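# Push every open drawer fully shut without upsetting anything

## Task

Close each drawer that is open until it is completely shut, keep the cabinets close to their original positions, knock nothing over, and keep the robot upright and level, since a fall or a lasting tilt means failure.

## Robot and tools

ROBOT. A Dexmate Vega on three wheels: two steerable, driven front wheels and a passive rear caster. A torso folds in a Z through torso_hip_rad, torso_knee_rad and torso_waist_rad. The chest carries two 7-joint arms, each with a two-finger gripper, and a head with pan, tilt and camera tilt. The cameras are head_camera, left_wrist_camera and right_wrist_camera. Seen from above in its start posture the robot is 0.70 m long and 0.63 m wide, and its front edge is 0.35 m ahead of the base origin. It starts in the stand preset (hip 0.469, knee 1.617, waist 1.048). Other presets: stand_high 0.78, 1.57, 0.44; lean_20 0.52, 1.05, 0.18; lean_45 0.52, 1.05, -0.26; low_lean_45 0, 0, -0.79. The chest's forward lean equals knee - hip - waist. Fold the arms before going to low_lean_45. The fold, in each arm's joint order from shoulder pitch to wrist yaw, is left 1, 0.5, -0.6, -2.5, 0, -0.9, 0 and right -1, -0.5, 0.6, -2.5, 0, 0.9, 0.

FRAMES. All positions are in metres. The base frame sits on the floor at the point the base turns about, 0.185 m behind the front axle, with x forward, y left and z up. The odometry frame is where the base frame was when the scene began. Headings are in radians, positive to the left (counter-clockwise seen from above). The left_hand and right_hand points lie between the fingers, 0.033 m back from the closed fingertips. Fingers point along the hand's z axis and close along its y axis, and the camera sits on the back, toward -x. The printed hand position can be off, more so at long reach.

move. This is the only tool that moves the robot. An action uses "base", "joints" or both, optionally with "speeds" or "min_time_s". Alternatively it uses "target" alone or with "min_time_s". Everything in one action starts at once.
- base: exactly one key, each a relative offset from where the base last reported itself. translate_m is metres, forward positive, -2 to 2. strafe_m is metres, left positive, -2 to 2; the heading may drift about 0.02 rad. rotate_rad is radians on the spot, counter-clockwise positive, -3.2 to 3.2. On a change of direction the front wheels first steer, taking up to 1.1 s.
- joints: a dictionary of absolute joint angles in radians, keyed by joint name, each within its limit. Torso joints named together arrive together. For the gripper, 0 is closed and 0.785 is the maximum. For right_shoulder_pitch_rad and right_wrist_pitch_rad, negative means down. Positive head_pan_rad turns left.
- target: an absolute pose for one hand in the base frame. It needs side ("left" or "right"), x, y and z in metres (-3 to 3), pitch_deg (90 points the fingers down, 0 is level; range -30 to 95) and heading_deg (0 is forward, positive counter-clockwise; -360 to 360). roll_deg is optional, defaults to 0 and has the same range. line_only, if true, demands a straight-line path. The move is checked against the robot's own body only, not the room. A straight move covers at most 45 cm; anything else becomes an arc that can swing the elbow wide. One target runs at most 9.9 s, so resend it after "short (part of ...)".
- speeds: top speeds for the base keys in m/s or rad/s. translate_m 0.04 to 0.5 (default 0.3), strafe_m 0.04 to 0.3, rotate_rad 0.1 to 0.6.
- min_time_s: a lower bound in seconds, 0.1 to 8, on every arm and head motion in the action.
- cameras: a list of names, or ["all"]. A call with no action returns the state plus every image.

RESULTS. "move" reads done, or else the worst status. base_status, joint_status, left_hand_status and right_hand_status report each motion. A hand can be reached (within 10 mm and 2 degrees), short (with the remaining error) or refused (with a reason). off_target means the motion stopped away from the goal and may still be pushing. contact_stop means an arm motor strained for about 0.6 s. contact_stop_at_<key> means the arm stopped because of that other joint. time_out means the motion was held back. After either of these, the whole joint group drops its targets. not_followed, "joint command not followed" and "pose unreachable" mean a safety check blocked the arm. on_its_own lists motions you did not command. The pictures line gives the image order. base_odometry counts wheel turns only. turned_by_wheels and turned_by_imu give the turn since the last result. If the IMU shows more than 0.03 rad after a straight or sideways drive, the base probably hit something, and a count near 0.000 means the base is blocked. base_tilt gives degrees forward and right, with about 2 degrees of error. Results also give joint torques, motor temperatures, MOTOR HOT at 65 °C, OVER-TEMPERATURE FAULT, TORQUE FAULT, limit_stop_at_motor_heat and ARM HIT. If a call is refused, later motion calls in the same reply are skipped.

OTHER TOOLS. wait(seconds 0 to 10, cameras) commands nothing new. zoom_image(camera, region [x0, y0, x1, y1]) takes pixels from the top-left corner, at most 504 by 504, on the newest image. read_manual(section "licences") returns the licence texts. finished_scene(scene) ends the scene for good.

CAUTIONS. The base does not halt at furniture; its wheels just stall or slip. Push drawers gently, at no more than the default speed. Nothing stops the robot from tipping over, and a fallen robot stays down. Keep speeds modest when the chest leans forward. Never let the arms hit or squeeze each other. Move an arm away after it stops against something, so it does not overheat or reach a torque fault. Arms unfolding near furniture can shove the robot back. The robot keeps holding its last command while you think.

Each tool is called after "Call:" in YAML: its name, and indented under it one key for each argument.

## Session

Call:
move:
  cameras: ["all"]

Call:
move:
  joints: {"head_pan_rad": 1.3, "head_camera_tilt_rad": 0.25}
  cameras: ["head_camera"]

Call:
move:
  joints: {"head_pan_rad": 2.6}
  cameras: ["head_camera"]

Call:
move:
  joints: {"head_pan_rad": -2.6}
  cameras: ["head_camera"]

Call:
move:
  joints: {"head_pan_rad": -1.3}
  cameras: ["head_camera"]

Scene clock: 0.00 s.
Joint torques (N m): no reading
Motor temperatures (°C): left_arm=[27 30 30 30 34 38 35] | right_arm=[29 28 29 31 34 34 35]
base_odometry: x=+0.000 y=+0.000 heading=+0.000
turned_by_wheels: +0.000
turned_by_imu: +0.000
base_tilt: forward=+0.6 right=+0.0
base_status: not commanded
joint_positions: torso_hip_rad=+0.469 torso_knee_rad=+1.617 torso_waist_rad=+1.048 left_shoulder_pitch_rad=+2.211 left_shoulder_yaw_rad=-0.012 left_upper_arm_roll_rad=-0.018 left_elbow_rad=-1.096 left_forearm_roll_rad=+0.000 left_wrist_pitch_rad=-0.486 left_wrist_yaw_rad=+0.003 left_gripper_rad=+0.005 right_shoulder_pitch_rad=-2.205 right_shoulder_yaw_rad=+0.017 right_upper_arm_roll_rad=+0.000 right_elbow_rad=-1.113 right_forearm_roll_rad=+0.002 right_wrist_pitch_rad=+0.507 right_wrist_yaw_rad=+0.015 right_gripper_rad=+0.005 head_pan_rad=+0.000 head_tilt_rad=+0.000 head_camera_tilt_rad=+0.000
joint_status: not commanded
chest: x=-0.0111 y=+0.0000 z=+1.4155 quat_wxyz=(+0.999, +0.000, +0.050, +0.000) (m; base frame)
left_hand: x=+0.1612 y=+0.2371 z=+0.6182 quat_wxyz=(+0.408, -0.010, +0.913, +0.007) pitch_deg=+41.8 heading_deg=+1.6 roll_deg=+0.4 back=up (m; base frame)
right_hand: x=+0.1801 y=-0.2179 z=+0.6316 quat_wxyz=(+0.429, +0.006, +0.903, +0.010) pitch_deg=+39.2 heading_deg=+1.0 roll_deg=+1.7 back=up (m; base frame)
pictures: head_camera, left_wrist_camera, right_wrist_camera
Images, in order (width x height): head_camera 896x560, left_wrist_camera 672x420, right_wrist_camera 672x420.

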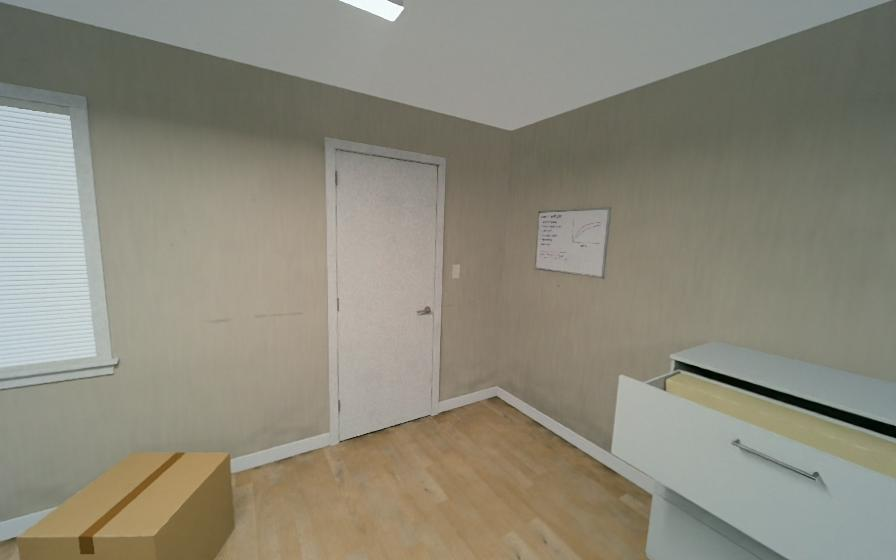

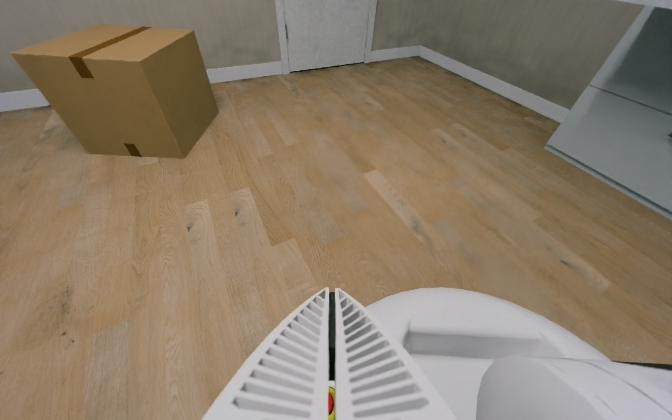

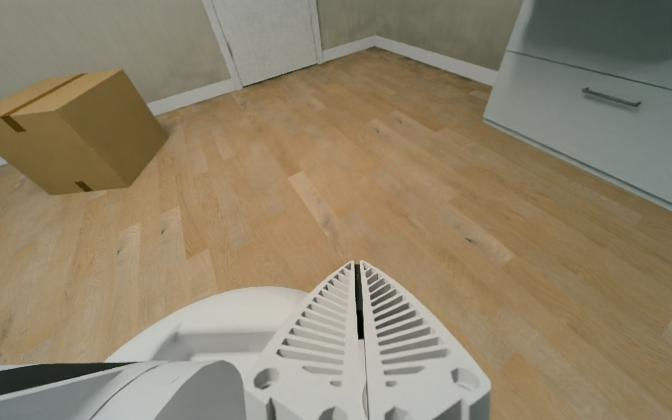

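Scene clock: 1.53 s.
Joint torques (N m): left_arm=[6.47 -0.07 0.84 -5.6 -0.16 -1.81 0.59] | right_arm=[-3.67 -0.15 -0.8 -4.93 -0.11 1.72 0.08]
move: done
base_odometry: x=+0.000 y=+0.000 heading=+0.000
turned_by_wheels: +0.000
turned_by_imu: +0.000
base_tilt: forward=+0.7 right=-0.1
base_status: not commanded
joint_positions: torso_hip_rad=+0.469 torso_knee_rad=+1.617 torso_waist_rad=+1.048 left_shoulder_pitch_rad=+2.211 left_shoulder_yaw_rad=-0.012 left_upper_arm_roll_rad=-0.018 left_elbow_rad=-1.096 left_forearm_roll_rad=+0.000 left_wrist_pitch_rad=-0.486 left_wrist_yaw_rad=+0.003 left_gripper_rad=+0.005 right_shoulder_pitch_rad=-2.205 right_shoulder_yaw_rad=+0.017 right_upper_arm_roll_rad=+0.000 right_elbow_rad=-1.113 right_forearm_roll_rad=+0.002 right_wrist_pitch_rad=+0.507 right_wrist_yaw_rad=+0.015 right_gripper_rad=+0.005 head_pan_rad=+1.300 head_tilt_rad=+0.000 head_camera_tilt_rad=+0.250
joint_status: all done
chest: x=-0.0111 y=+0.0000 z=+1.4155 quat_wxyz=(+0.999, +0.000, +0.050, +0.000) (m; base frame)
left_hand: x=+0.1612 y=+0.2371 z=+0.6182 quat_wxyz=(+0.408, -0.010, +0.913, +0.007) pitch_deg=+41.8 heading_deg=+1.6 roll_deg=+0.4 back=up (m; base frame)
right_hand: x=+0.1801 y=-0.2179 z=+0.6316 quat_wxyz=(+0.429, +0.006, +0.903, +0.010) pitch_deg=+39.2 heading_deg=+1.0 roll_deg=+1.7 back=up (m; base frame)
pictures: head_camera
Images, in order (width x height): head_camera 896x560.

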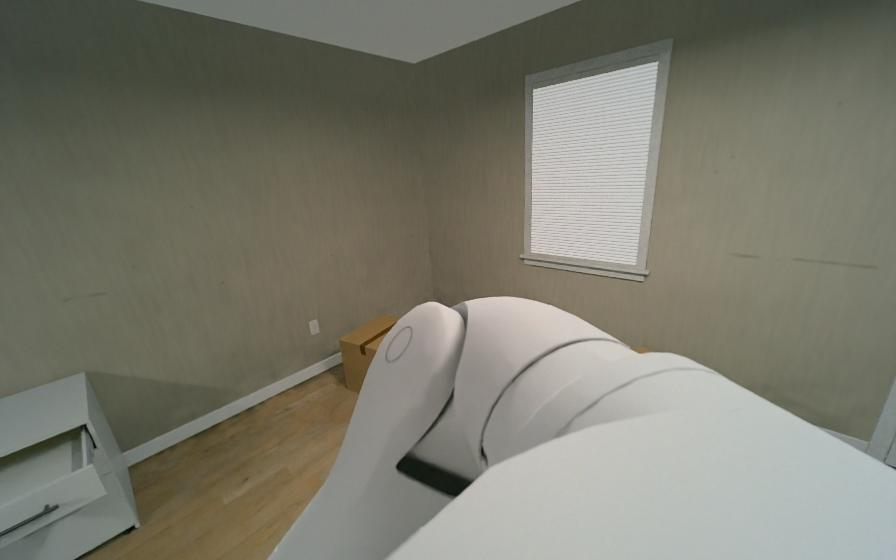

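Scene clock: 3.07 s.
Joint torques (N m): left_arm=[6.66 -2.17 1.95 -3.99 -0.29 -2.29 -0.17] | right_arm=[-2.91 0.61 -0.75 -3.87 0.02 1.9 0.14]
move: done
base_odometry: x=+0.000 y=+0.000 heading=+0.000
turned_by_wheels: +0.000
turned_by_imu: +0.000
base_tilt: forward=+0.7 right=-0.1
base_status: not commanded
joint_positions: torso_hip_rad=+0.469 torso_knee_rad=+1.617 torso_waist_rad=+1.048 left_shoulder_pitch_rad=+2.211 left_shoulder_yaw_rad=-0.012 left_upper_arm_roll_rad=-0.018 left_elbow_rad=-1.096 left_forearm_roll_rad=+0.000 left_wrist_pitch_rad=-0.486 left_wrist_yaw_rad=+0.003 left_gripper_rad=+0.005 right_shoulder_pitch_rad=-2.205 right_shoulder_yaw_rad=+0.017 right_upper_arm_roll_rad=+0.000 right_elbow_rad=-1.113 right_forearm_roll_rad=+0.002 right_wrist_pitch_rad=+0.507 right_wrist_yaw_rad=+0.015 right_gripper_rad=+0.005 head_pan_rad=+2.600 head_tilt_rad=+0.000 head_camera_tilt_rad=+0.250
joint_status: all done
chest: x=-0.0111 y=+0.0000 z=+1.4155 quat_wxyz=(+0.999, +0.000, +0.050, +0.000) (m; base frame)
left_hand: x=+0.1612 y=+0.2371 z=+0.6182 quat_wxyz=(+0.408, -0.010, +0.913, +0.007) pitch_deg=+41.8 heading_deg=+1.6 roll_deg=+0.4 back=up (m; base frame)
right_hand: x=+0.1801 y=-0.2179 z=+0.6316 quat_wxyz=(+0.429, +0.006, +0.903, +0.010) pitch_deg=+39.2 heading_deg=+1.0 roll_deg=+1.7 back=up (m; base frame)
pictures: head_camera
Images, in order (width x height): head_camera 896x560.

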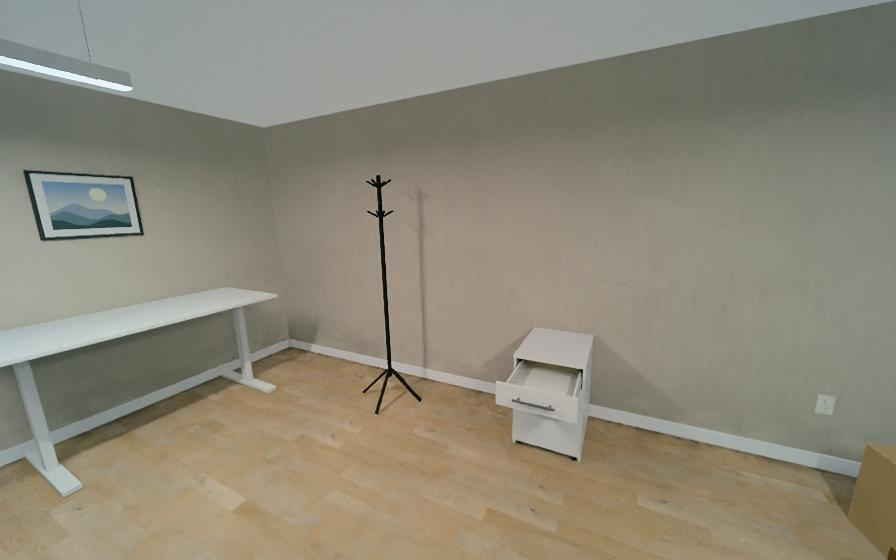

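Scene clock: 7.20 s.
Joint torques (N m): left_arm=[6.08 0.91 1.4 -4.31 0.78 -1.44 -0.52] | right_arm=[-2.58 1.24 -0.72 -4.07 -0.03 1.46 0.18]
move: done
base_odometry: x=+0.000 y=+0.000 heading=+0.000
turned_by_wheels: +0.000
turned_by_imu: +0.001
base_tilt: forward=+0.6 right=-0.1
base_status: not commanded
joint_positions: torso_hip_rad=+0.469 torso_knee_rad=+1.617 torso_waist_rad=+1.048 left_shoulder_pitch_rad=+2.211 left_shoulder_yaw_rad=-0.012 left_upper_arm_roll_rad=-0.018 left_elbow_rad=-1.096 left_forearm_roll_rad=+0.000 left_wrist_pitch_rad=-0.486 left_wrist_yaw_rad=+0.003 left_gripper_rad=+0.005 right_shoulder_pitch_rad=-2.205 right_shoulder_yaw_rad=+0.017 right_upper_arm_roll_rad=+0.000 right_elbow_rad=-1.113 right_forearm_roll_rad=+0.002 right_wrist_pitch_rad=+0.507 right_wrist_yaw_rad=+0.015 right_gripper_rad=+0.005 head_pan_rad=-2.600 head_tilt_rad=+0.000 head_camera_tilt_rad=+0.250
joint_status: all done
chest: x=-0.0111 y=+0.0000 z=+1.4155 quat_wxyz=(+0.999, +0.000, +0.050, +0.000) (m; base frame)
left_hand: x=+0.1612 y=+0.2371 z=+0.6182 quat_wxyz=(+0.408, -0.010, +0.913, +0.007) pitch_deg=+41.8 heading_deg=+1.6 roll_deg=+0.4 back=up (m; base frame)
right_hand: x=+0.1801 y=-0.2179 z=+0.6316 quat_wxyz=(+0.429, +0.006, +0.903, +0.010) pitch_deg=+39.2 heading_deg=+1.0 roll_deg=+1.7 back=up (m; base frame)
pictures: head_camera
Images, in order (width x height): head_camera 896x560.

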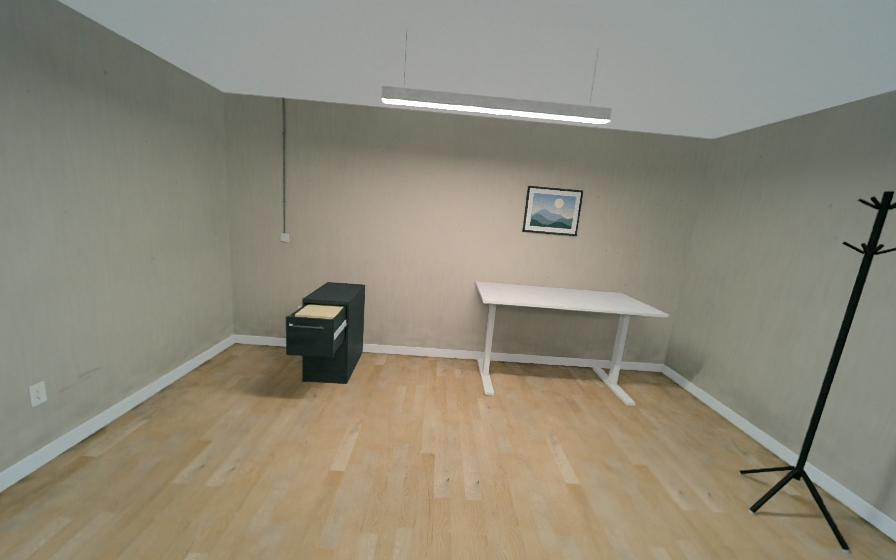

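Scene clock: 8.73 s.
Joint torques (N m): left_arm=[7.15 -0.34 -0.17 -5.95 0.09 -2.24 0.04] | right_arm=[-2.6 0.68 -0.66 -3.71 0 1.3 0.12]
move: done
base_odometry: x=+0.000 y=+0.000 heading=+0.000
turned_by_wheels: +0.000
turned_by_imu: +0.000
base_tilt: forward=+0.6 right=-0.1
base_status: not commanded
joint_positions: torso_hip_rad=+0.469 torso_knee_rad=+1.617 torso_waist_rad=+1.048 left_shoulder_pitch_rad=+2.211 left_shoulder_yaw_rad=-0.012 left_upper_arm_roll_rad=-0.018 left_elbow_rad=-1.096 left_forearm_roll_rad=+0.000 left_wrist_pitch_rad=-0.486 left_wrist_yaw_rad=+0.003 left_gripper_rad=+0.005 right_shoulder_pitch_rad=-2.205 right_shoulder_yaw_rad=+0.017 right_upper_arm_roll_rad=+0.000 right_elbow_rad=-1.113 right_forearm_roll_rad=+0.002 right_wrist_pitch_rad=+0.507 right_wrist_yaw_rad=+0.015 right_gripper_rad=+0.005 head_pan_rad=-1.300 head_tilt_rad=+0.000 head_camera_tilt_rad=+0.250
joint_status: all done
chest: x=-0.0111 y=+0.0000 z=+1.4155 quat_wxyz=(+0.999, +0.000, +0.050, +0.000) (m; base frame)
left_hand: x=+0.1612 y=+0.2371 z=+0.6182 quat_wxyz=(+0.408, -0.010, +0.913, +0.007) pitch_deg=+41.8 heading_deg=+1.6 roll_deg=+0.4 back=up (m; base frame)
right_hand: x=+0.1801 y=-0.2179 z=+0.6316 quat_wxyz=(+0.429, +0.006, +0.903, +0.010) pitch_deg=+39.2 heading_deg=+1.0 roll_deg=+1.7 back=up (m; base frame)
pictures: head_camera
Images, in order (width x height): head_camera 896x560.

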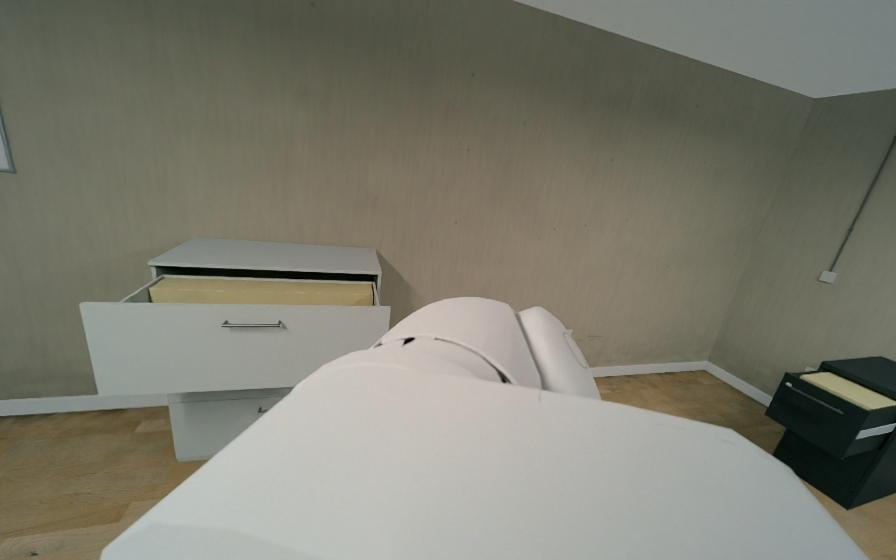

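Call:
move:
  base: {"rotate_rad": -1.155}
  joints: {"head_pan_rad": 0.0, "head_camera_tilt_rad": 0.3, "left_shoulder_pitch_rad": 1.072, "left_shoulder_yaw_rad": 0.0, "left_upper_arm_roll_rad": 0.0, "left_elbow_rad": -0.988, "left_forearm_roll_rad": 0.0, "left_wrist_pitch_rad": 0.427, "left_wrist_yaw_rad": 0.0}
  cameras: ["head_camera", "left_wrist_camera"]

Scene clock: 90.30 s.
Joint torques (N m): left_arm=[-19.04 2.97 5.01 -11.22 0.47 -0.81 -0.94] | right_arm=[-3.38 1.13 -0.57 -4.3 -0.01 1.85 0.1]
move: done
base_odometry: x=+0.001 y=+0.000 heading=-1.157
turned_by_wheels: -1.157
turned_by_imu: -1.133
base_tilt: forward=+0.7 right=-0.1
base_status: done
joint_positions: torso_hip_rad=+0.469 torso_knee_rad=+1.617 torso_waist_rad=+1.048 left_shoulder_pitch_rad=+1.078 left_shoulder_yaw_rad=+0.000 left_upper_arm_roll_rad=+0.000 left_elbow_rad=-0.989 left_forearm_roll_rad=+0.000 left_wrist_pitch_rad=+0.422 left_wrist_yaw_rad=+0.000 left_gripper_rad=+0.005 right_shoulder_pitch_rad=-2.205 right_shoulder_yaw_rad=+0.017 right_upper_arm_roll_rad=+0.000 right_elbow_rad=-1.113 right_forearm_roll_rad=+0.002 right_wrist_pitch_rad=+0.507 right_wrist_yaw_rad=+0.015 right_gripper_rad=+0.005 head_pan_rad=+0.000 head_tilt_rad=+0.000 head_camera_tilt_rad=+0.300
joint_status: all done
chest: x=-0.0111 y=+0.0000 z=+1.4155 quat_wxyz=(+0.999, +0.000, +0.050, +0.000) (m; base frame)
left_hand: x=+0.7373 y=+0.2293 z=+0.8372 quat_wxyz=(+0.461, +0.000, +0.887, +0.000) pitch_deg=+35.1 heading_deg=+0.0 roll_deg=+0.0 back=up (m; base frame)
right_hand: x=+0.1801 y=-0.2179 z=+0.6316 quat_wxyz=(+0.429, +0.006, +0.903, +0.010) pitch_deg=+39.2 heading_deg=+1.0 roll_deg=+1.7 back=up (m; base frame)
pictures: head_camera, left_wrist_camera
Images, in order (width x height): head_camera 896x560, left_wrist_camera 672x420.

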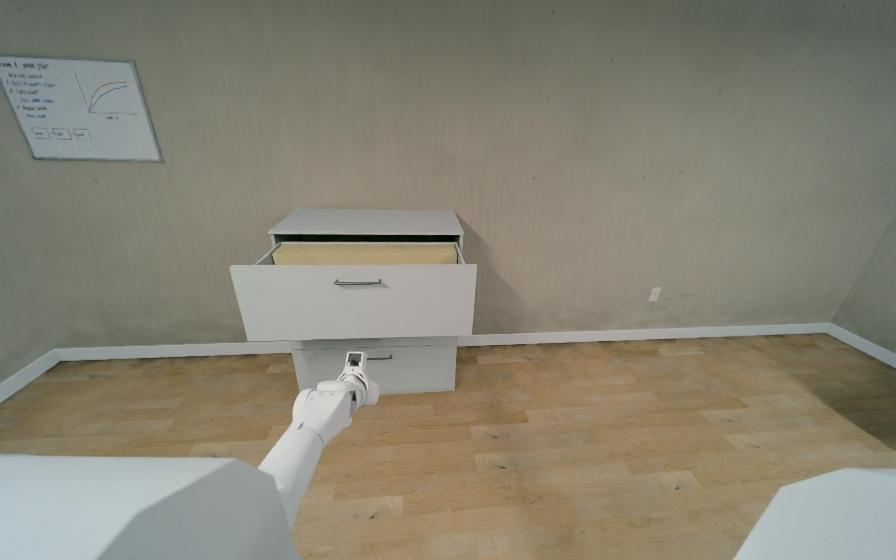

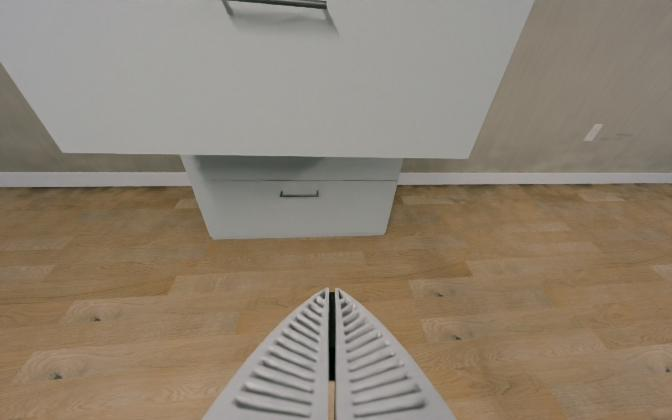

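Call:
move:
  base: {"strafe_m": 0.14}

Call:
move:
  base: {"translate_m": 0.40}
  cameras: ["head_camera", "left_wrist_camera"]

Scene clock: 102.53 s.
Joint torques (N m): left_arm=[-19.43 -1.27 1.16 -12.29 -0.03 -2.28 -0.48] | right_arm=[-3.61 1.24 -0.7 -4.25 0.01 1.87 0.12]
move: done
base_odometry: x=+0.129 y=+0.057 heading=-1.155
turned_by_wheels: +0.002
turned_by_imu: +0.002
base_tilt: forward=+0.6 right=+0.0
base_status: done
joint_positions: torso_hip_rad=+0.469 torso_knee_rad=+1.617 torso_waist_rad=+1.048 left_shoulder_pitch_rad=+1.072 left_shoulder_yaw_rad=+0.000 left_upper_arm_roll_rad=+0.000 left_elbow_rad=-0.988 left_forearm_roll_rad=+0.000 left_wrist_pitch_rad=+0.427 left_wrist_yaw_rad=+0.000 left_gripper_rad=+0.005 right_shoulder_pitch_rad=-2.205 right_shoulder_yaw_rad=+0.017 right_upper_arm_roll_rad=+0.000 right_elbow_rad=-1.113 right_forearm_roll_rad=+0.002 right_wrist_pitch_rad=+0.507 right_wrist_yaw_rad=+0.015 right_gripper_rad=+0.005 head_pan_rad=+0.000 head_tilt_rad=+0.000 head_camera_tilt_rad=+0.300
joint_status: not commanded
chest: x=-0.0111 y=+0.0000 z=+1.4155 quat_wxyz=(+0.999, +0.000, +0.050, +0.000) (m; base frame)
left_hand: x=+0.7393 y=+0.2293 z=+0.8396 quat_wxyz=(+0.461, +0.000, +0.887, +0.000) pitch_deg=+35.0 heading_deg=+0.0 roll_deg=+0.0 back=up (m; base frame)
right_hand: x=+0.1801 y=-0.2179 z=+0.6316 quat_wxyz=(+0.429, +0.006, +0.903, +0.010) pitch_deg=+39.2 heading_deg=+1.0 roll_deg=+1.7 back=up (m; base frame)
pictures: none

Scene clock: 106.27 s.
Joint torques (N m): left_arm=[-16.96 -0.43 2.7 -13.29 0.1 -2.19 -0.61] | right_arm=[-3.03 1.56 -0.66 -4.19 -0.06 2.25 0.09]
move: done
base_odometry: x=+0.292 y=-0.308 heading=-1.155
turned_by_wheels: -0.001
turned_by_imu: +0.000
base_tilt: forward=+0.7 right=-0.1
base_status: done
joint_positions: torso_hip_rad=+0.469 torso_knee_rad=+1.617 torso_waist_rad=+1.048 left_shoulder_pitch_rad=+1.072 left_shoulder_yaw_rad=+0.000 left_upper_arm_roll_rad=+0.000 left_elbow_rad=-0.988 left_forearm_roll_rad=+0.000 left_wrist_pitch_rad=+0.427 left_wrist_yaw_rad=+0.000 left_gripper_rad=+0.005 right_shoulder_pitch_rad=-2.205 right_shoulder_yaw_rad=+0.017 right_upper_arm_roll_rad=+0.000 right_elbow_rad=-1.113 right_forearm_roll_rad=+0.002 right_wrist_pitch_rad=+0.507 right_wrist_yaw_rad=+0.015 right_gripper_rad=+0.005 head_pan_rad=+0.000 head_tilt_rad=+0.000 head_camera_tilt_rad=+0.300
joint_status: not commanded
chest: x=-0.0111 y=+0.0000 z=+1.4155 quat_wxyz=(+0.999, +0.000, +0.050, +0.000) (m; base frame)
left_hand: x=+0.7393 y=+0.2293 z=+0.8396 quat_wxyz=(+0.461, +0.000, +0.887, +0.000) pitch_deg=+35.1 heading_deg=+0.0 roll_deg=+0.0 back=up (m; base frame)
right_hand: x=+0.1801 y=-0.2179 z=+0.6316 quat_wxyz=(+0.429, +0.006, +0.903, +0.010) pitch_deg=+39.2 heading_deg=+1.0 roll_deg=+1.7 back=up (m; base frame)
pictures: head_camera, left_wrist_camera
Images, in order (width x height): head_camera 896x560, left_wrist_camera 672x420.

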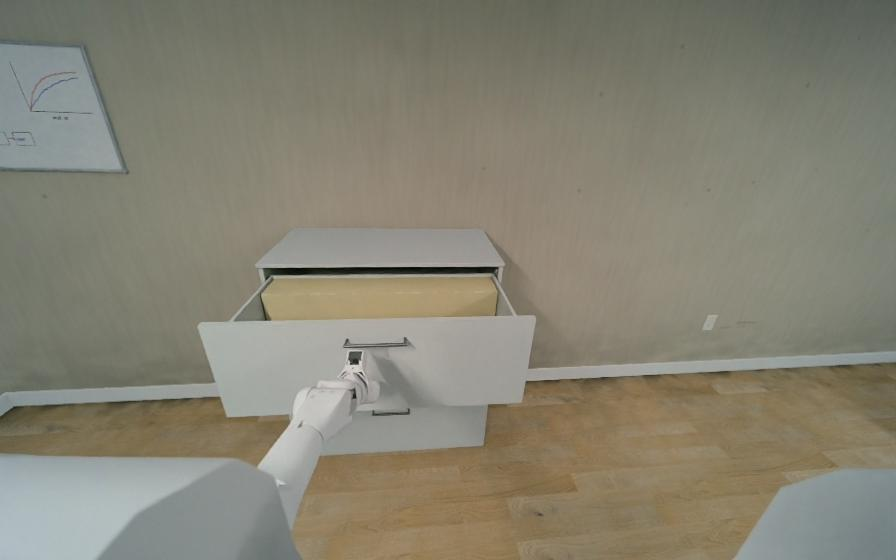

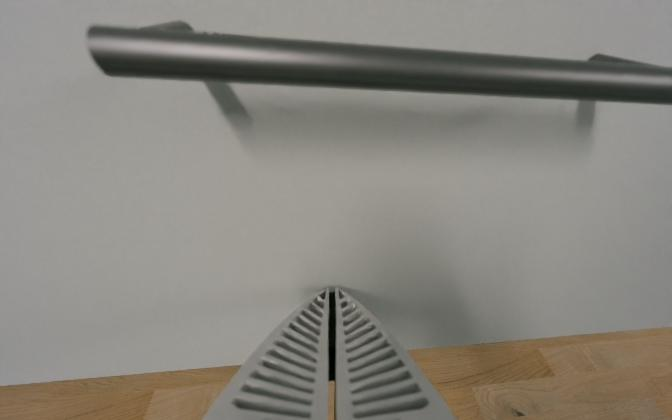

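Call:
move:
  base: {"translate_m": 0.37}
  speeds: {"translate_m": 0.12}
  cameras: ["head_camera", "left_wrist_camera"]

Scene clock: 117.03 s.
Joint torques (N m): left_arm=[-16.79 -2.92 3.42 -15.08 0.18 -2.2 -0.87] | right_arm=[-2.05 0.97 -0.75 -3.79 -0.05 1.12 0.05]
move: done
base_odometry: x=+0.442 y=-0.646 heading=-1.156
turned_by_wheels: +0.000
turned_by_imu: +0.001
base_tilt: forward=+0.6 right=+0.0
base_status: done
joint_positions: torso_hip_rad=+0.469 torso_knee_rad=+1.617 torso_waist_rad=+1.048 left_shoulder_pitch_rad=+1.072 left_shoulder_yaw_rad=+0.000 left_upper_arm_roll_rad=+0.000 left_elbow_rad=-0.988 left_forearm_roll_rad=+0.000 left_wrist_pitch_rad=+0.427 left_wrist_yaw_rad=+0.000 left_gripper_rad=+0.005 right_shoulder_pitch_rad=-2.205 right_shoulder_yaw_rad=+0.017 right_upper_arm_roll_rad=+0.000 right_elbow_rad=-1.113 right_forearm_roll_rad=+0.002 right_wrist_pitch_rad=+0.507 right_wrist_yaw_rad=+0.015 right_gripper_rad=+0.005 head_pan_rad=+0.000 head_tilt_rad=+0.000 head_camera_tilt_rad=+0.300
joint_status: not commanded
chest: x=-0.0111 y=+0.0000 z=+1.4155 quat_wxyz=(+0.999, +0.000, +0.050, +0.000) (m; base frame)
left_hand: x=+0.7393 y=+0.2294 z=+0.8395 quat_wxyz=(+0.461, +0.000, +0.887, +0.000) pitch_deg=+35.1 heading_deg=+0.0 roll_deg=+0.0 back=up (m; base frame)
right_hand: x=+0.1801 y=-0.2179 z=+0.6316 quat_wxyz=(+0.429, +0.006, +0.903, +0.010) pitch_deg=+39.2 heading_deg=+1.0 roll_deg=+1.7 back=up (m; base frame)
pictures: head_camera, left_wrist_camera
Images, in order (width x height): head_camera 896x560, left_wrist_camera 672x420.

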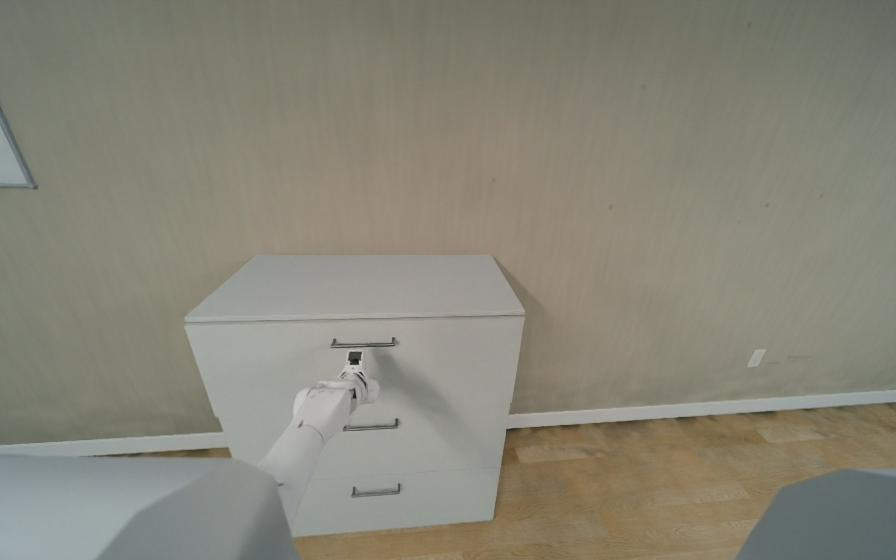

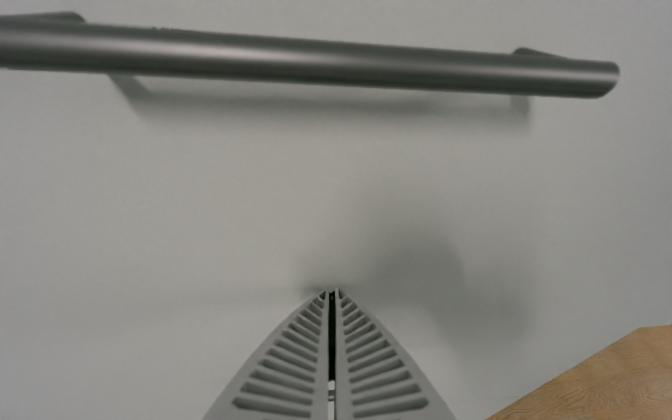

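Call:
move:
  base: {"translate_m": 0.04}
  speeds: {"translate_m": 0.05}
  cameras: ["head_camera", "left_wrist_camera"]

Scene clock: 123.53 s.
Joint torques (N m): left_arm=[-24.14 1.29 1.13 -15.47 0.16 -5.53 1.03] | right_arm=[-3.75 0.33 -0.78 -4 -0.09 2 0.14]
move: done
base_odometry: x=+0.458 y=-0.683 heading=-1.156
turned_by_wheels: +0.000
turned_by_imu: +0.001
base_tilt: forward=+0.6 right=-0.1
base_status: done
joint_positions: torso_hip_rad=+0.469 torso_knee_rad=+1.617 torso_waist_rad=+1.048 left_shoulder_pitch_rad=+1.073 left_shoulder_yaw_rad=+0.000 left_upper_arm_roll_rad=+0.000 left_elbow_rad=-0.988 left_forearm_roll_rad=+0.000 left_wrist_pitch_rad=+0.428 left_wrist_yaw_rad=+0.000 left_gripper_rad=+0.005 right_shoulder_pitch_rad=-2.205 right_shoulder_yaw_rad=+0.017 right_upper_arm_roll_rad=+0.000 right_elbow_rad=-1.113 right_forearm_roll_rad=+0.002 right_wrist_pitch_rad=+0.507 right_wrist_yaw_rad=+0.015 right_gripper_rad=+0.005 head_pan_rad=+0.000 head_tilt_rad=+0.000 head_camera_tilt_rad=+0.300
joint_status: not commanded
chest: x=-0.0120 y=+0.0000 z=+1.4155 quat_wxyz=(+0.999, +0.000, +0.050, +0.000) (m; base frame)
left_hand: x=+0.7385 y=+0.2292 z=+0.8396 quat_wxyz=(+0.461, +0.000, +0.887, +0.000) pitch_deg=+35.1 heading_deg=+0.0 roll_deg=+0.0 back=up (m; base frame)
right_hand: x=+0.1800 y=-0.2179 z=+0.6318 quat_wxyz=(+0.429, +0.006, +0.903, +0.010) pitch_deg=+39.2 heading_deg=+1.0 roll_deg=+1.7 back=up (m; base frame)
pictures: head_camera, left_wrist_camera
Images, in order (width x height): head_camera 896x560, left_wrist_camera 672x420.

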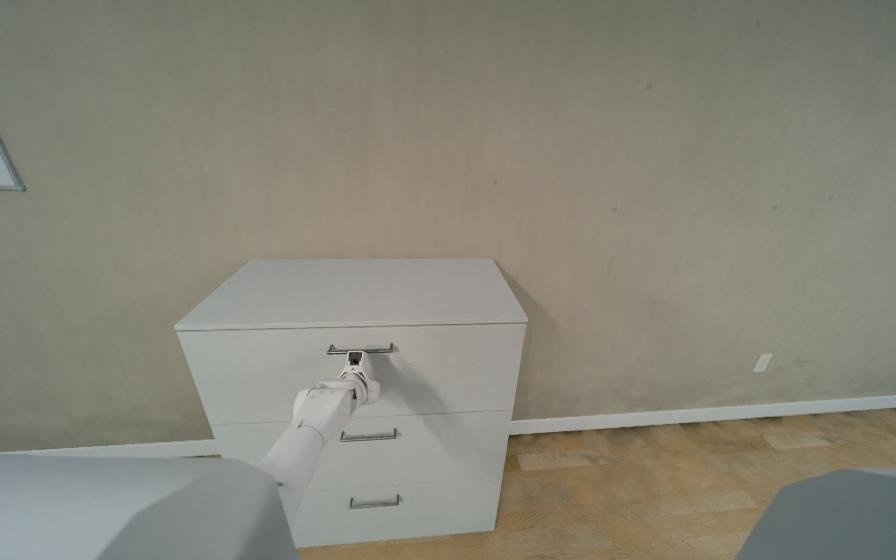

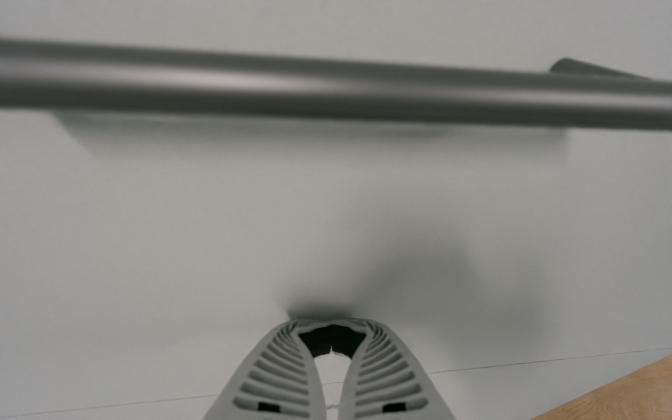

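Call:
move:
  base: {"translate_m": -0.1}
  speeds: {"translate_m": 0.1}
  cameras: ["head_camera", "left_wrist_camera"]

Call:
zoom_image:
  camera: "head_camera"
  region: [170, 230, 540, 540]

Call:
zoom_image:
  camera: "left_wrist_camera"
  region: [170, 0, 672, 420]

Scene clock: 134.17 s.
Joint torques (N m): left_arm=[-17.73 -0.13 1.07 -13.48 0.42 -1.43 0.36] | right_arm=[-3.37 0.59 -0.66 -3.07 -0.08 2.05 0.19]
move: done
base_odometry: x=+0.418 y=-0.592 heading=-1.156
turned_by_wheels: +0.000
turned_by_imu: +0.001
base_tilt: forward=+0.6 right=+0.0
base_status: done
joint_positions: torso_hip_rad=+0.469 torso_knee_rad=+1.617 torso_waist_rad=+1.048 left_shoulder_pitch_rad=+1.072 left_shoulder_yaw_rad=+0.000 left_upper_arm_roll_rad=+0.000 left_elbow_rad=-0.988 left_forearm_roll_rad=+0.000 left_wrist_pitch_rad=+0.427 left_wrist_yaw_rad=+0.000 left_gripper_rad=+0.005 right_shoulder_pitch_rad=-2.205 right_shoulder_yaw_rad=+0.017 right_upper_arm_roll_rad=+0.000 right_elbow_rad=-1.113 right_forearm_roll_rad=+0.002 right_wrist_pitch_rad=+0.507 right_wrist_yaw_rad=+0.015 right_gripper_rad=+0.005 head_pan_rad=+0.000 head_tilt_rad=+0.000 head_camera_tilt_rad=+0.300
joint_status: not commanded
chest: x=-0.0112 y=+0.0000 z=+1.4155 quat_wxyz=(+0.999, +0.000, +0.050, +0.000) (m; base frame)
left_hand: x=+0.7392 y=+0.2292 z=+0.8396 quat_wxyz=(+0.461, +0.000, +0.887, +0.000) pitch_deg=+35.0 heading_deg=+0.0 roll_deg=+0.0 back=up (m; base frame)
right_hand: x=+0.1801 y=-0.2179 z=+0.6316 quat_wxyz=(+0.429, +0.006, +0.903, +0.010) pitch_deg=+39.2 heading_deg=+1.0 roll_deg=+1.7 back=up (m; base frame)
pictures: head_camera, left_wrist_camera
Images, in order (width x height): head_camera 896x560, left_wrist_camera 672x420.

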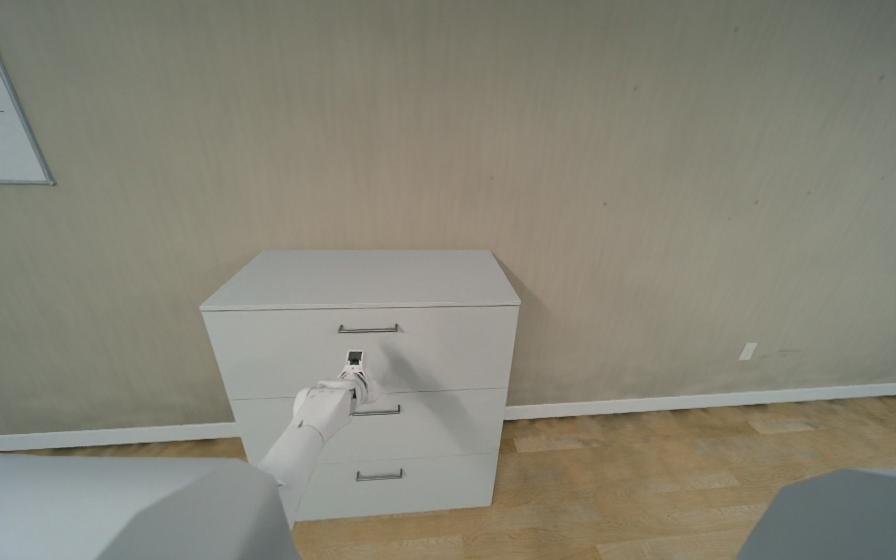

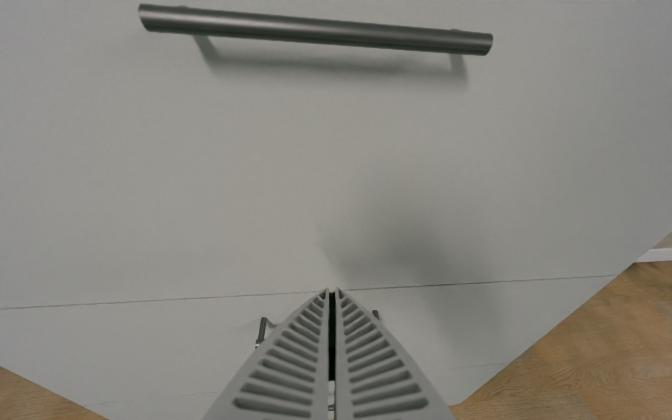

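Scaled by 1.362 from the camera's 896x560 image, which has a finer 960x600 frame.

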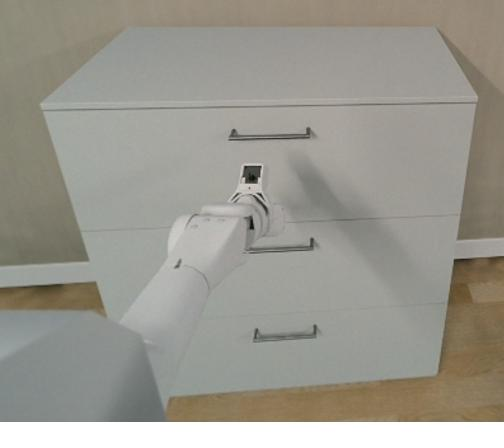

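Scaled by 1.004 from the camera's 672x420 image, which has a finer 960x600 frame.

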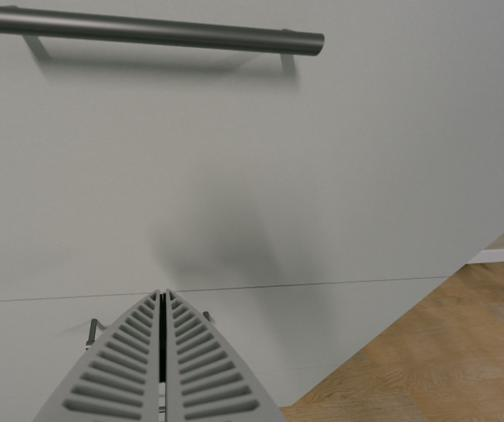

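Call:
move:
  base: {"translate_m": -0.25}

Call:
move:
  base: {"rotate_rad": -1.60}
  joints: {"left_shoulder_pitch_rad": 0.623, "left_elbow_rad": -1.86, "left_wrist_pitch_rad": 0.921, "right_shoulder_pitch_rad": -0.75, "right_shoulder_yaw_rad": 0.0, "right_upper_arm_roll_rad": 0.0, "right_elbow_rad": -1.8, "right_forearm_roll_rad": 0.0, "right_wrist_pitch_rad": -0.6, "right_wrist_yaw_rad": 0.0}
  cameras: ["head_camera"]

Scene clock: 170.83 s.
Joint torques (N m): left_arm=[-18.38 0.84 2.37 -13.06 0.49 -2.35 0.1] | right_arm=[-2.84 -0.29 -0.41 -4.23 -0.04 2.1 0.08]
move: done
base_odometry: x=+0.316 y=-0.363 heading=-1.156
turned_by_wheels: -0.001
turned_by_imu: -0.001
base_tilt: forward=+0.7 right=-0.1
base_status: done
joint_positions: torso_hip_rad=+0.469 torso_knee_rad=+1.617 torso_waist_rad=+1.048 left_shoulder_pitch_rad=+1.072 left_shoulder_yaw_rad=+0.000 left_upper_arm_roll_rad=+0.000 left_elbow_rad=-0.988 left_forearm_roll_rad=+0.000 left_wrist_pitch_rad=+0.427 left_wrist_yaw_rad=+0.000 left_gripper_rad=+0.005 right_shoulder_pitch_rad=-2.205 right_shoulder_yaw_rad=+0.017 right_upper_arm_roll_rad=+0.000 right_elbow_rad=-1.113 right_forearm_roll_rad=+0.002 right_wrist_pitch_rad=+0.507 right_wrist_yaw_rad=+0.015 right_gripper_rad=+0.005 head_pan_rad=+0.000 head_tilt_rad=+0.000 head_camera_tilt_rad=+0.300
joint_status: not commanded
chest: x=-0.0112 y=+0.0000 z=+1.4155 quat_wxyz=(+0.999, +0.000, +0.050, +0.000) (m; base frame)
left_hand: x=+0.7393 y=+0.2293 z=+0.8396 quat_wxyz=(+0.461, +0.000, +0.887, +0.000) pitch_deg=+35.0 heading_deg=+0.0 roll_deg=+0.0 back=up (m; base frame)
right_hand: x=+0.1801 y=-0.2179 z=+0.6316 quat_wxyz=(+0.429, +0.006, +0.903, +0.010) pitch_deg=+39.2 heading_deg=+1.0 roll_deg=+1.7 back=up (m; base frame)
pictures: none

Scene clock: 177.27 s.
Joint torques (N m): left_arm=[-23 0.02 2.26 -11.84 0.8 -2.49 0.01] | right_arm=[24.11 -0.39 1.95 -11.01 -0.41 1.3 -0.24]
move: done
base_odometry: x=+0.317 y=-0.364 heading=-2.759
turned_by_wheels: -1.602
turned_by_imu: -1.571
base_tilt: forward=+0.7 right=-0.1
base_status: done
joint_positions: torso_hip_rad=+0.469 torso_knee_rad=+1.617 torso_waist_rad=+1.048 left_shoulder_pitch_rad=+0.623 left_shoulder_yaw_rad=+0.000 left_upper_arm_roll_rad=+0.000 left_elbow_rad=-1.860 left_forearm_roll_rad=+0.000 left_wrist_pitch_rad=+0.921 left_wrist_yaw_rad=+0.000 left_gripper_rad=+0.005 right_shoulder_pitch_rad=-0.756 right_shoulder_yaw_rad=+0.000 right_upper_arm_roll_rad=+0.000 right_elbow_rad=-1.797 right_forearm_roll_rad=+0.000 right_wrist_pitch_rad=-0.595 right_wrist_yaw_rad=+0.000 right_gripper_rad=+0.005 head_pan_rad=+0.000 head_tilt_rad=+0.000 head_camera_tilt_rad=+0.300
joint_status: all done
chest: x=-0.0112 y=+0.0000 z=+1.4155 quat_wxyz=(+0.999, +0.000, +0.050, +0.000) (m; base frame)
left_hand: x=+0.7900 y=+0.2293 z=+1.5615 quat_wxyz=(+0.779, +0.000, +0.627, +0.000) pitch_deg=-12.3 heading_deg=+0.0 roll_deg=+0.0 back=up (m; base frame)
right_hand: x=+0.7938 y=-0.2292 z=+1.5396 quat_wxyz=(+0.818, +0.000, +0.575, +0.000) pitch_deg=-19.7 heading_deg=+0.0 roll_deg=+0.0 back=up (m; base frame)
pictures: head_camera
Images, in order (width x height): head_camera 896x560.

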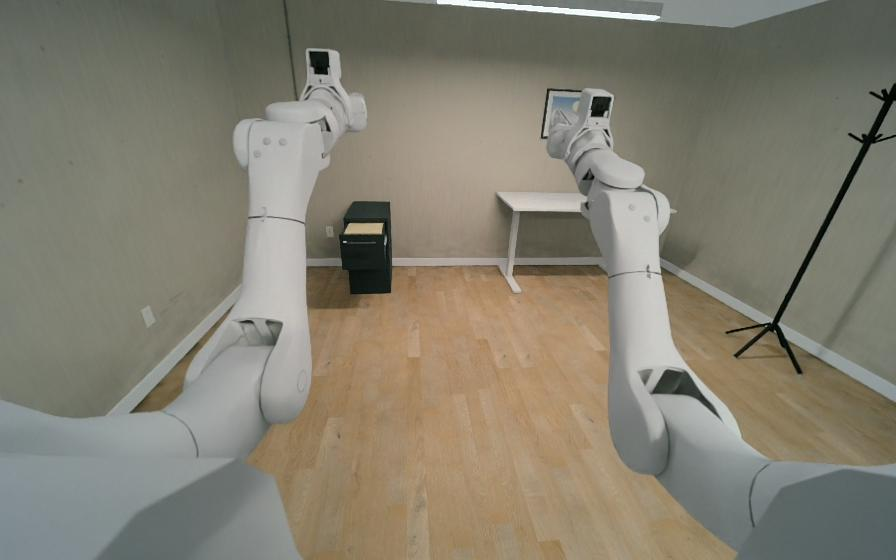

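Call:
move:
  base: {"translate_m": 1.62}
  speeds: {"translate_m": 0.4}
  joints: {"torso_hip_rad": 0.0, "torso_knee_rad": 0.0, "torso_waist_rad": -0.7, "head_camera_tilt_rad": -0.3}

Call:
move:
  base: {"strafe_m": 0.5}
  cameras: ["head_camera", "left_wrist_camera"]

Scene clock: 197.50 s.
Joint torques (N m): left_arm=[-15.22 -2.1 -0.01 -13.85 0.92 -2.49 0.47] | right_arm=[18.57 -1 1.86 -11.55 -0.34 2.22 0.12]
move: done
base_odometry: x=-1.184 y=-0.974 heading=-2.759
turned_by_wheels: +0.000
turned_by_imu: +0.001
base_tilt: forward=+0.7 right=-0.1
base_status: done
joint_positions: torso_hip_rad=+0.000 torso_knee_rad=+0.000 torso_waist_rad=-0.700 left_shoulder_pitch_rad=+0.623 left_shoulder_yaw_rad=+0.000 left_upper_arm_roll_rad=+0.000 left_elbow_rad=-1.860 left_forearm_roll_rad=+0.000 left_wrist_pitch_rad=+0.921 left_wrist_yaw_rad=+0.000 left_gripper_rad=+0.005 right_shoulder_pitch_rad=-0.750 right_shoulder_yaw_rad=+0.000 right_upper_arm_roll_rad=+0.000 right_elbow_rad=-1.800 right_forearm_roll_rad=+0.000 right_wrist_pitch_rad=-0.600 right_wrist_yaw_rad=+0.000 right_gripper_rad=+0.005 head_pan_rad=+0.000 head_tilt_rad=+0.000 head_camera_tilt_rad=-0.300
joint_status: all done
chest: x=-0.0044 y=+0.0000 z=+0.8613 quat_wxyz=(+0.939, +0.000, +0.343, +0.000) (m; base frame)
left_hand: x=+0.7392 y=+0.2293 z=+0.5294 quat_wxyz=(+0.559, +0.000, +0.829, +0.000) pitch_deg=+22.0 heading_deg=+0.0 roll_deg=+0.0 back=up (m; base frame)
right_hand: x=+0.7318 y=-0.2293 z=+0.5137 quat_wxyz=(+0.613, +0.000, +0.790, +0.000) pitch_deg=+14.4 heading_deg=+0.0 roll_deg=+0.0 back=up (m; base frame)
pictures: none

Scene clock: 201.30 s.
Joint torques (N m): left_arm=[-14.26 0.13 2.72 -13.24 -0.15 -1.22 -0.12] | right_arm=[18 -1.16 1.79 -12.31 -0.33 2.32 0.13]
move: done
base_odometry: x=-0.996 y=-1.437 heading=-2.756
turned_by_wheels: +0.003
turned_by_imu: -0.003
base_tilt: forward=+0.7 right=-0.1
base_status: done
joint_positions: torso_hip_rad=+0.000 torso_knee_rad=+0.000 torso_waist_rad=-0.700 left_shoulder_pitch_rad=+0.623 left_shoulder_yaw_rad=+0.000 left_upper_arm_roll_rad=+0.000 left_elbow_rad=-1.860 left_forearm_roll_rad=+0.000 left_wrist_pitch_rad=+0.921 left_wrist_yaw_rad=+0.000 left_gripper_rad=+0.005 right_shoulder_pitch_rad=-0.750 right_shoulder_yaw_rad=+0.000 right_upper_arm_roll_rad=+0.000 right_elbow_rad=-1.800 right_forearm_roll_rad=+0.000 right_wrist_pitch_rad=-0.600 right_wrist_yaw_rad=+0.000 right_gripper_rad=+0.005 head_pan_rad=+0.000 head_tilt_rad=+0.000 head_camera_tilt_rad=-0.300
joint_status: not commanded
chest: x=-0.0044 y=+0.0000 z=+0.8613 quat_wxyz=(+0.939, +0.000, +0.343, +0.000) (m; base frame)
left_hand: x=+0.7392 y=+0.2293 z=+0.5294 quat_wxyz=(+0.559, +0.000, +0.829, +0.000) pitch_deg=+22.0 heading_deg=+0.0 roll_deg=+0.0 back=up (m; base frame)
right_hand: x=+0.7318 y=-0.2293 z=+0.5137 quat_wxyz=(+0.613, +0.000, +0.790, +0.000) pitch_deg=+14.4 heading_deg=+0.0 roll_deg=+0.0 back=up (m; base frame)
pictures: head_camera, left_wrist_camera
Images, in order (width x height): head_camera 896x560, left_wrist_camera 672x420.

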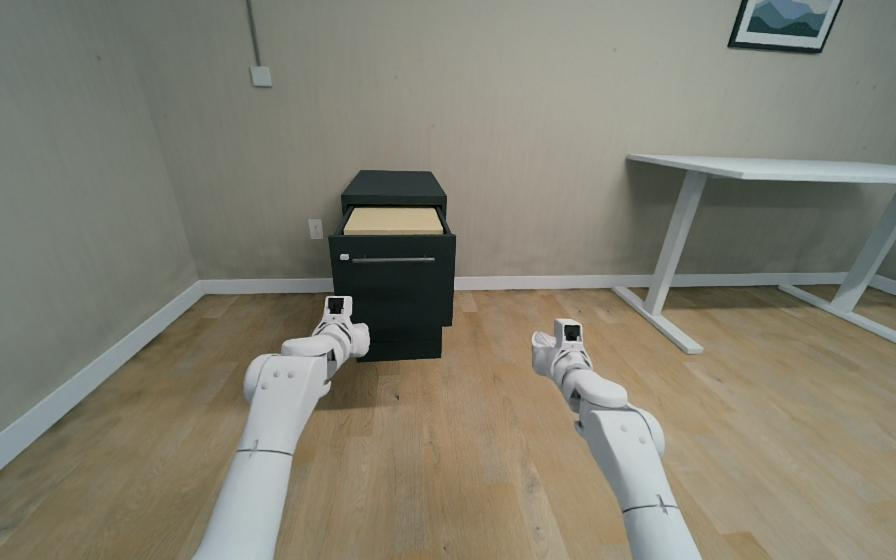

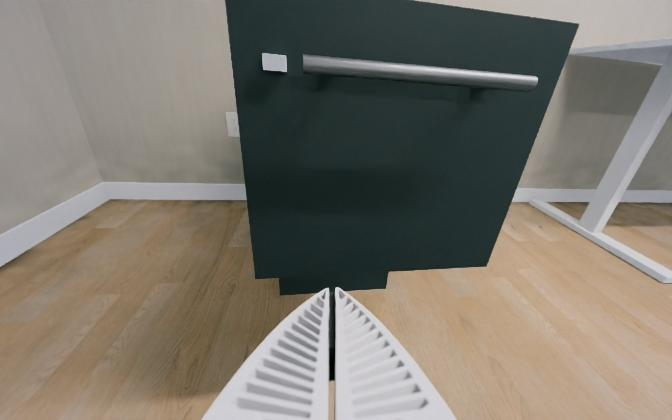

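Call:
move:
  target: {"side": "left", "x": 0.74, "y": 0.18, "z": 0.525, "pitch_deg": 20, "heading_deg": 0}

Call:
move:
  base: {"translate_m": 0.38}
  speeds: {"translate_m": 0.15}
  cameras: ["head_camera", "left_wrist_camera"]

Scene clock: 212.73 s.
Joint torques (N m): left_arm=[-11.7 -2.79 3.86 -13.03 0.01 -2.57 0.6] | right_arm=[19 -0.62 1.91 -11.7 -0.24 1.98 -0.03]
move: done
base_odometry: x=-0.996 y=-1.437 heading=-2.756
turned_by_wheels: +0.000
turned_by_imu: +0.001
base_tilt: forward=+0.6 right=-0.1
base_status: not commanded
joint_positions: torso_hip_rad=+0.000 torso_knee_rad=+0.000 torso_waist_rad=-0.700 left_shoulder_pitch_rad=+0.650 left_shoulder_yaw_rad=-0.071 left_upper_arm_roll_rad=+0.072 left_elbow_rad=-1.828 left_forearm_roll_rad=+0.031 left_wrist_pitch_rad=+0.834 left_wrist_yaw_rad=+0.076 left_gripper_rad=+0.005 right_shoulder_pitch_rad=-0.750 right_shoulder_yaw_rad=+0.000 right_upper_arm_roll_rad=+0.000 right_elbow_rad=-1.800 right_forearm_roll_rad=+0.000 right_wrist_pitch_rad=-0.600 right_wrist_yaw_rad=+0.000 right_gripper_rad=+0.005 head_pan_rad=+0.000 head_tilt_rad=+0.000 head_camera_tilt_rad=-0.300
joint_status: not commanded
chest: x=-0.0044 y=+0.0000 z=+0.8613 quat_wxyz=(+0.939, +0.000, +0.343, +0.000) (m; base frame)
left_hand: x=+0.7400 y=+0.1832 z=+0.5249 quat_wxyz=(+0.572, +0.000, +0.820, +0.000) pitch_deg=+20.2 heading_deg=+0.0 roll_deg=+0.0 back=up (m; base frame)
left_hand_status: reached (straight line, planned for 0.6 s): 3 mm and 0.2 deg off.
right_hand: x=+0.7318 y=-0.2293 z=+0.5137 quat_wxyz=(+0.613, +0.000, +0.790, +0.000) pitch_deg=+14.4 heading_deg=+0.0 roll_deg=+0.0 back=up (m; base frame)
pictures: none

Scene clock: 216.77 s.
Joint torques (N m): left_arm=[-15.43 -2.13 3.07 -15.13 0.21 -2.79 0.2] | right_arm=[17.82 -0.16 1.83 -11.51 -0.35 1.89 0.12]
move: done
base_odometry: x=-1.348 y=-1.581 heading=-2.756
turned_by_wheels: +0.000
turned_by_imu: +0.002
base_tilt: forward=+0.7 right=-0.1
base_status: done
joint_positions: torso_hip_rad=+0.000 torso_knee_rad=+0.000 torso_waist_rad=-0.700 left_shoulder_pitch_rad=+0.652 left_shoulder_yaw_rad=-0.076 left_upper_arm_roll_rad=+0.076 left_elbow_rad=-1.826 left_forearm_roll_rad=+0.033 left_wrist_pitch_rad=+0.828 left_wrist_yaw_rad=+0.081 left_gripper_rad=+0.005 right_shoulder_pitch_rad=-0.750 right_shoulder_yaw_rad=+0.000 right_upper_arm_roll_rad=+0.000 right_elbow_rad=-1.800 right_forearm_roll_rad=+0.000 right_wrist_pitch_rad=-0.600 right_wrist_yaw_rad=+0.000 right_gripper_rad=+0.005 head_pan_rad=+0.000 head_tilt_rad=+0.000 head_camera_tilt_rad=-0.300
joint_status: not commanded
chest: x=-0.0045 y=+0.0000 z=+0.8613 quat_wxyz=(+0.939, +0.000, +0.343, +0.000) (m; base frame)
left_hand: x=+0.7399 y=+0.1801 z=+0.5247 quat_wxyz=(+0.573, +0.000, +0.819, +0.000) pitch_deg=+20.0 heading_deg=+0.0 roll_deg=+0.0 back=up (m; base frame)
right_hand: x=+0.7318 y=-0.2293 z=+0.5137 quat_wxyz=(+0.613, +0.000, +0.790, +0.000) pitch_deg=+14.4 heading_deg=+0.0 roll_deg=+0.0 back=up (m; base frame)
pictures: head_camera, left_wrist_camera
Images, in order (width x height): head_camera 896x560, left_wrist_camera 672x420.

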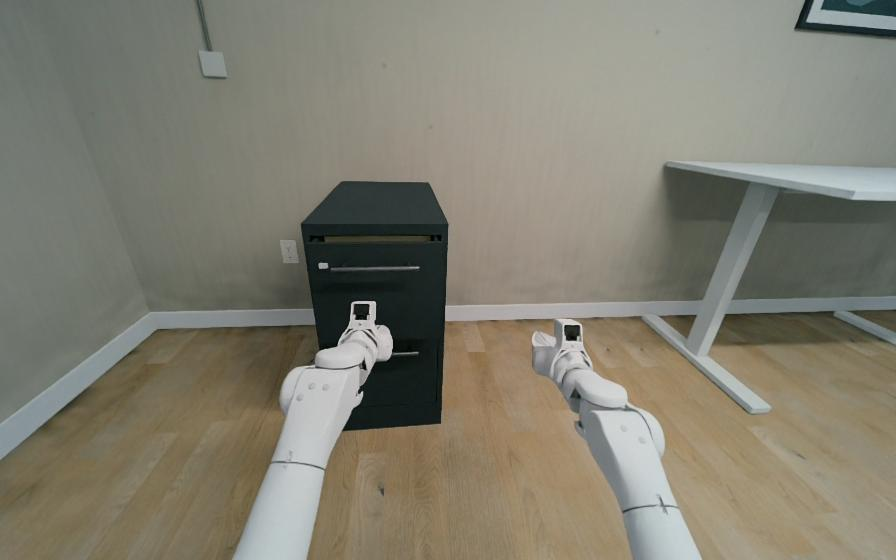

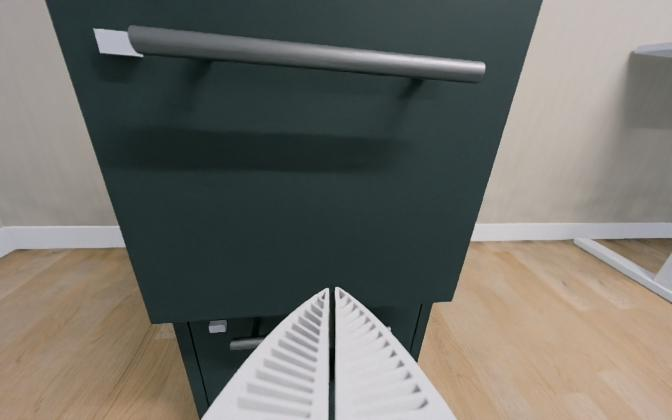

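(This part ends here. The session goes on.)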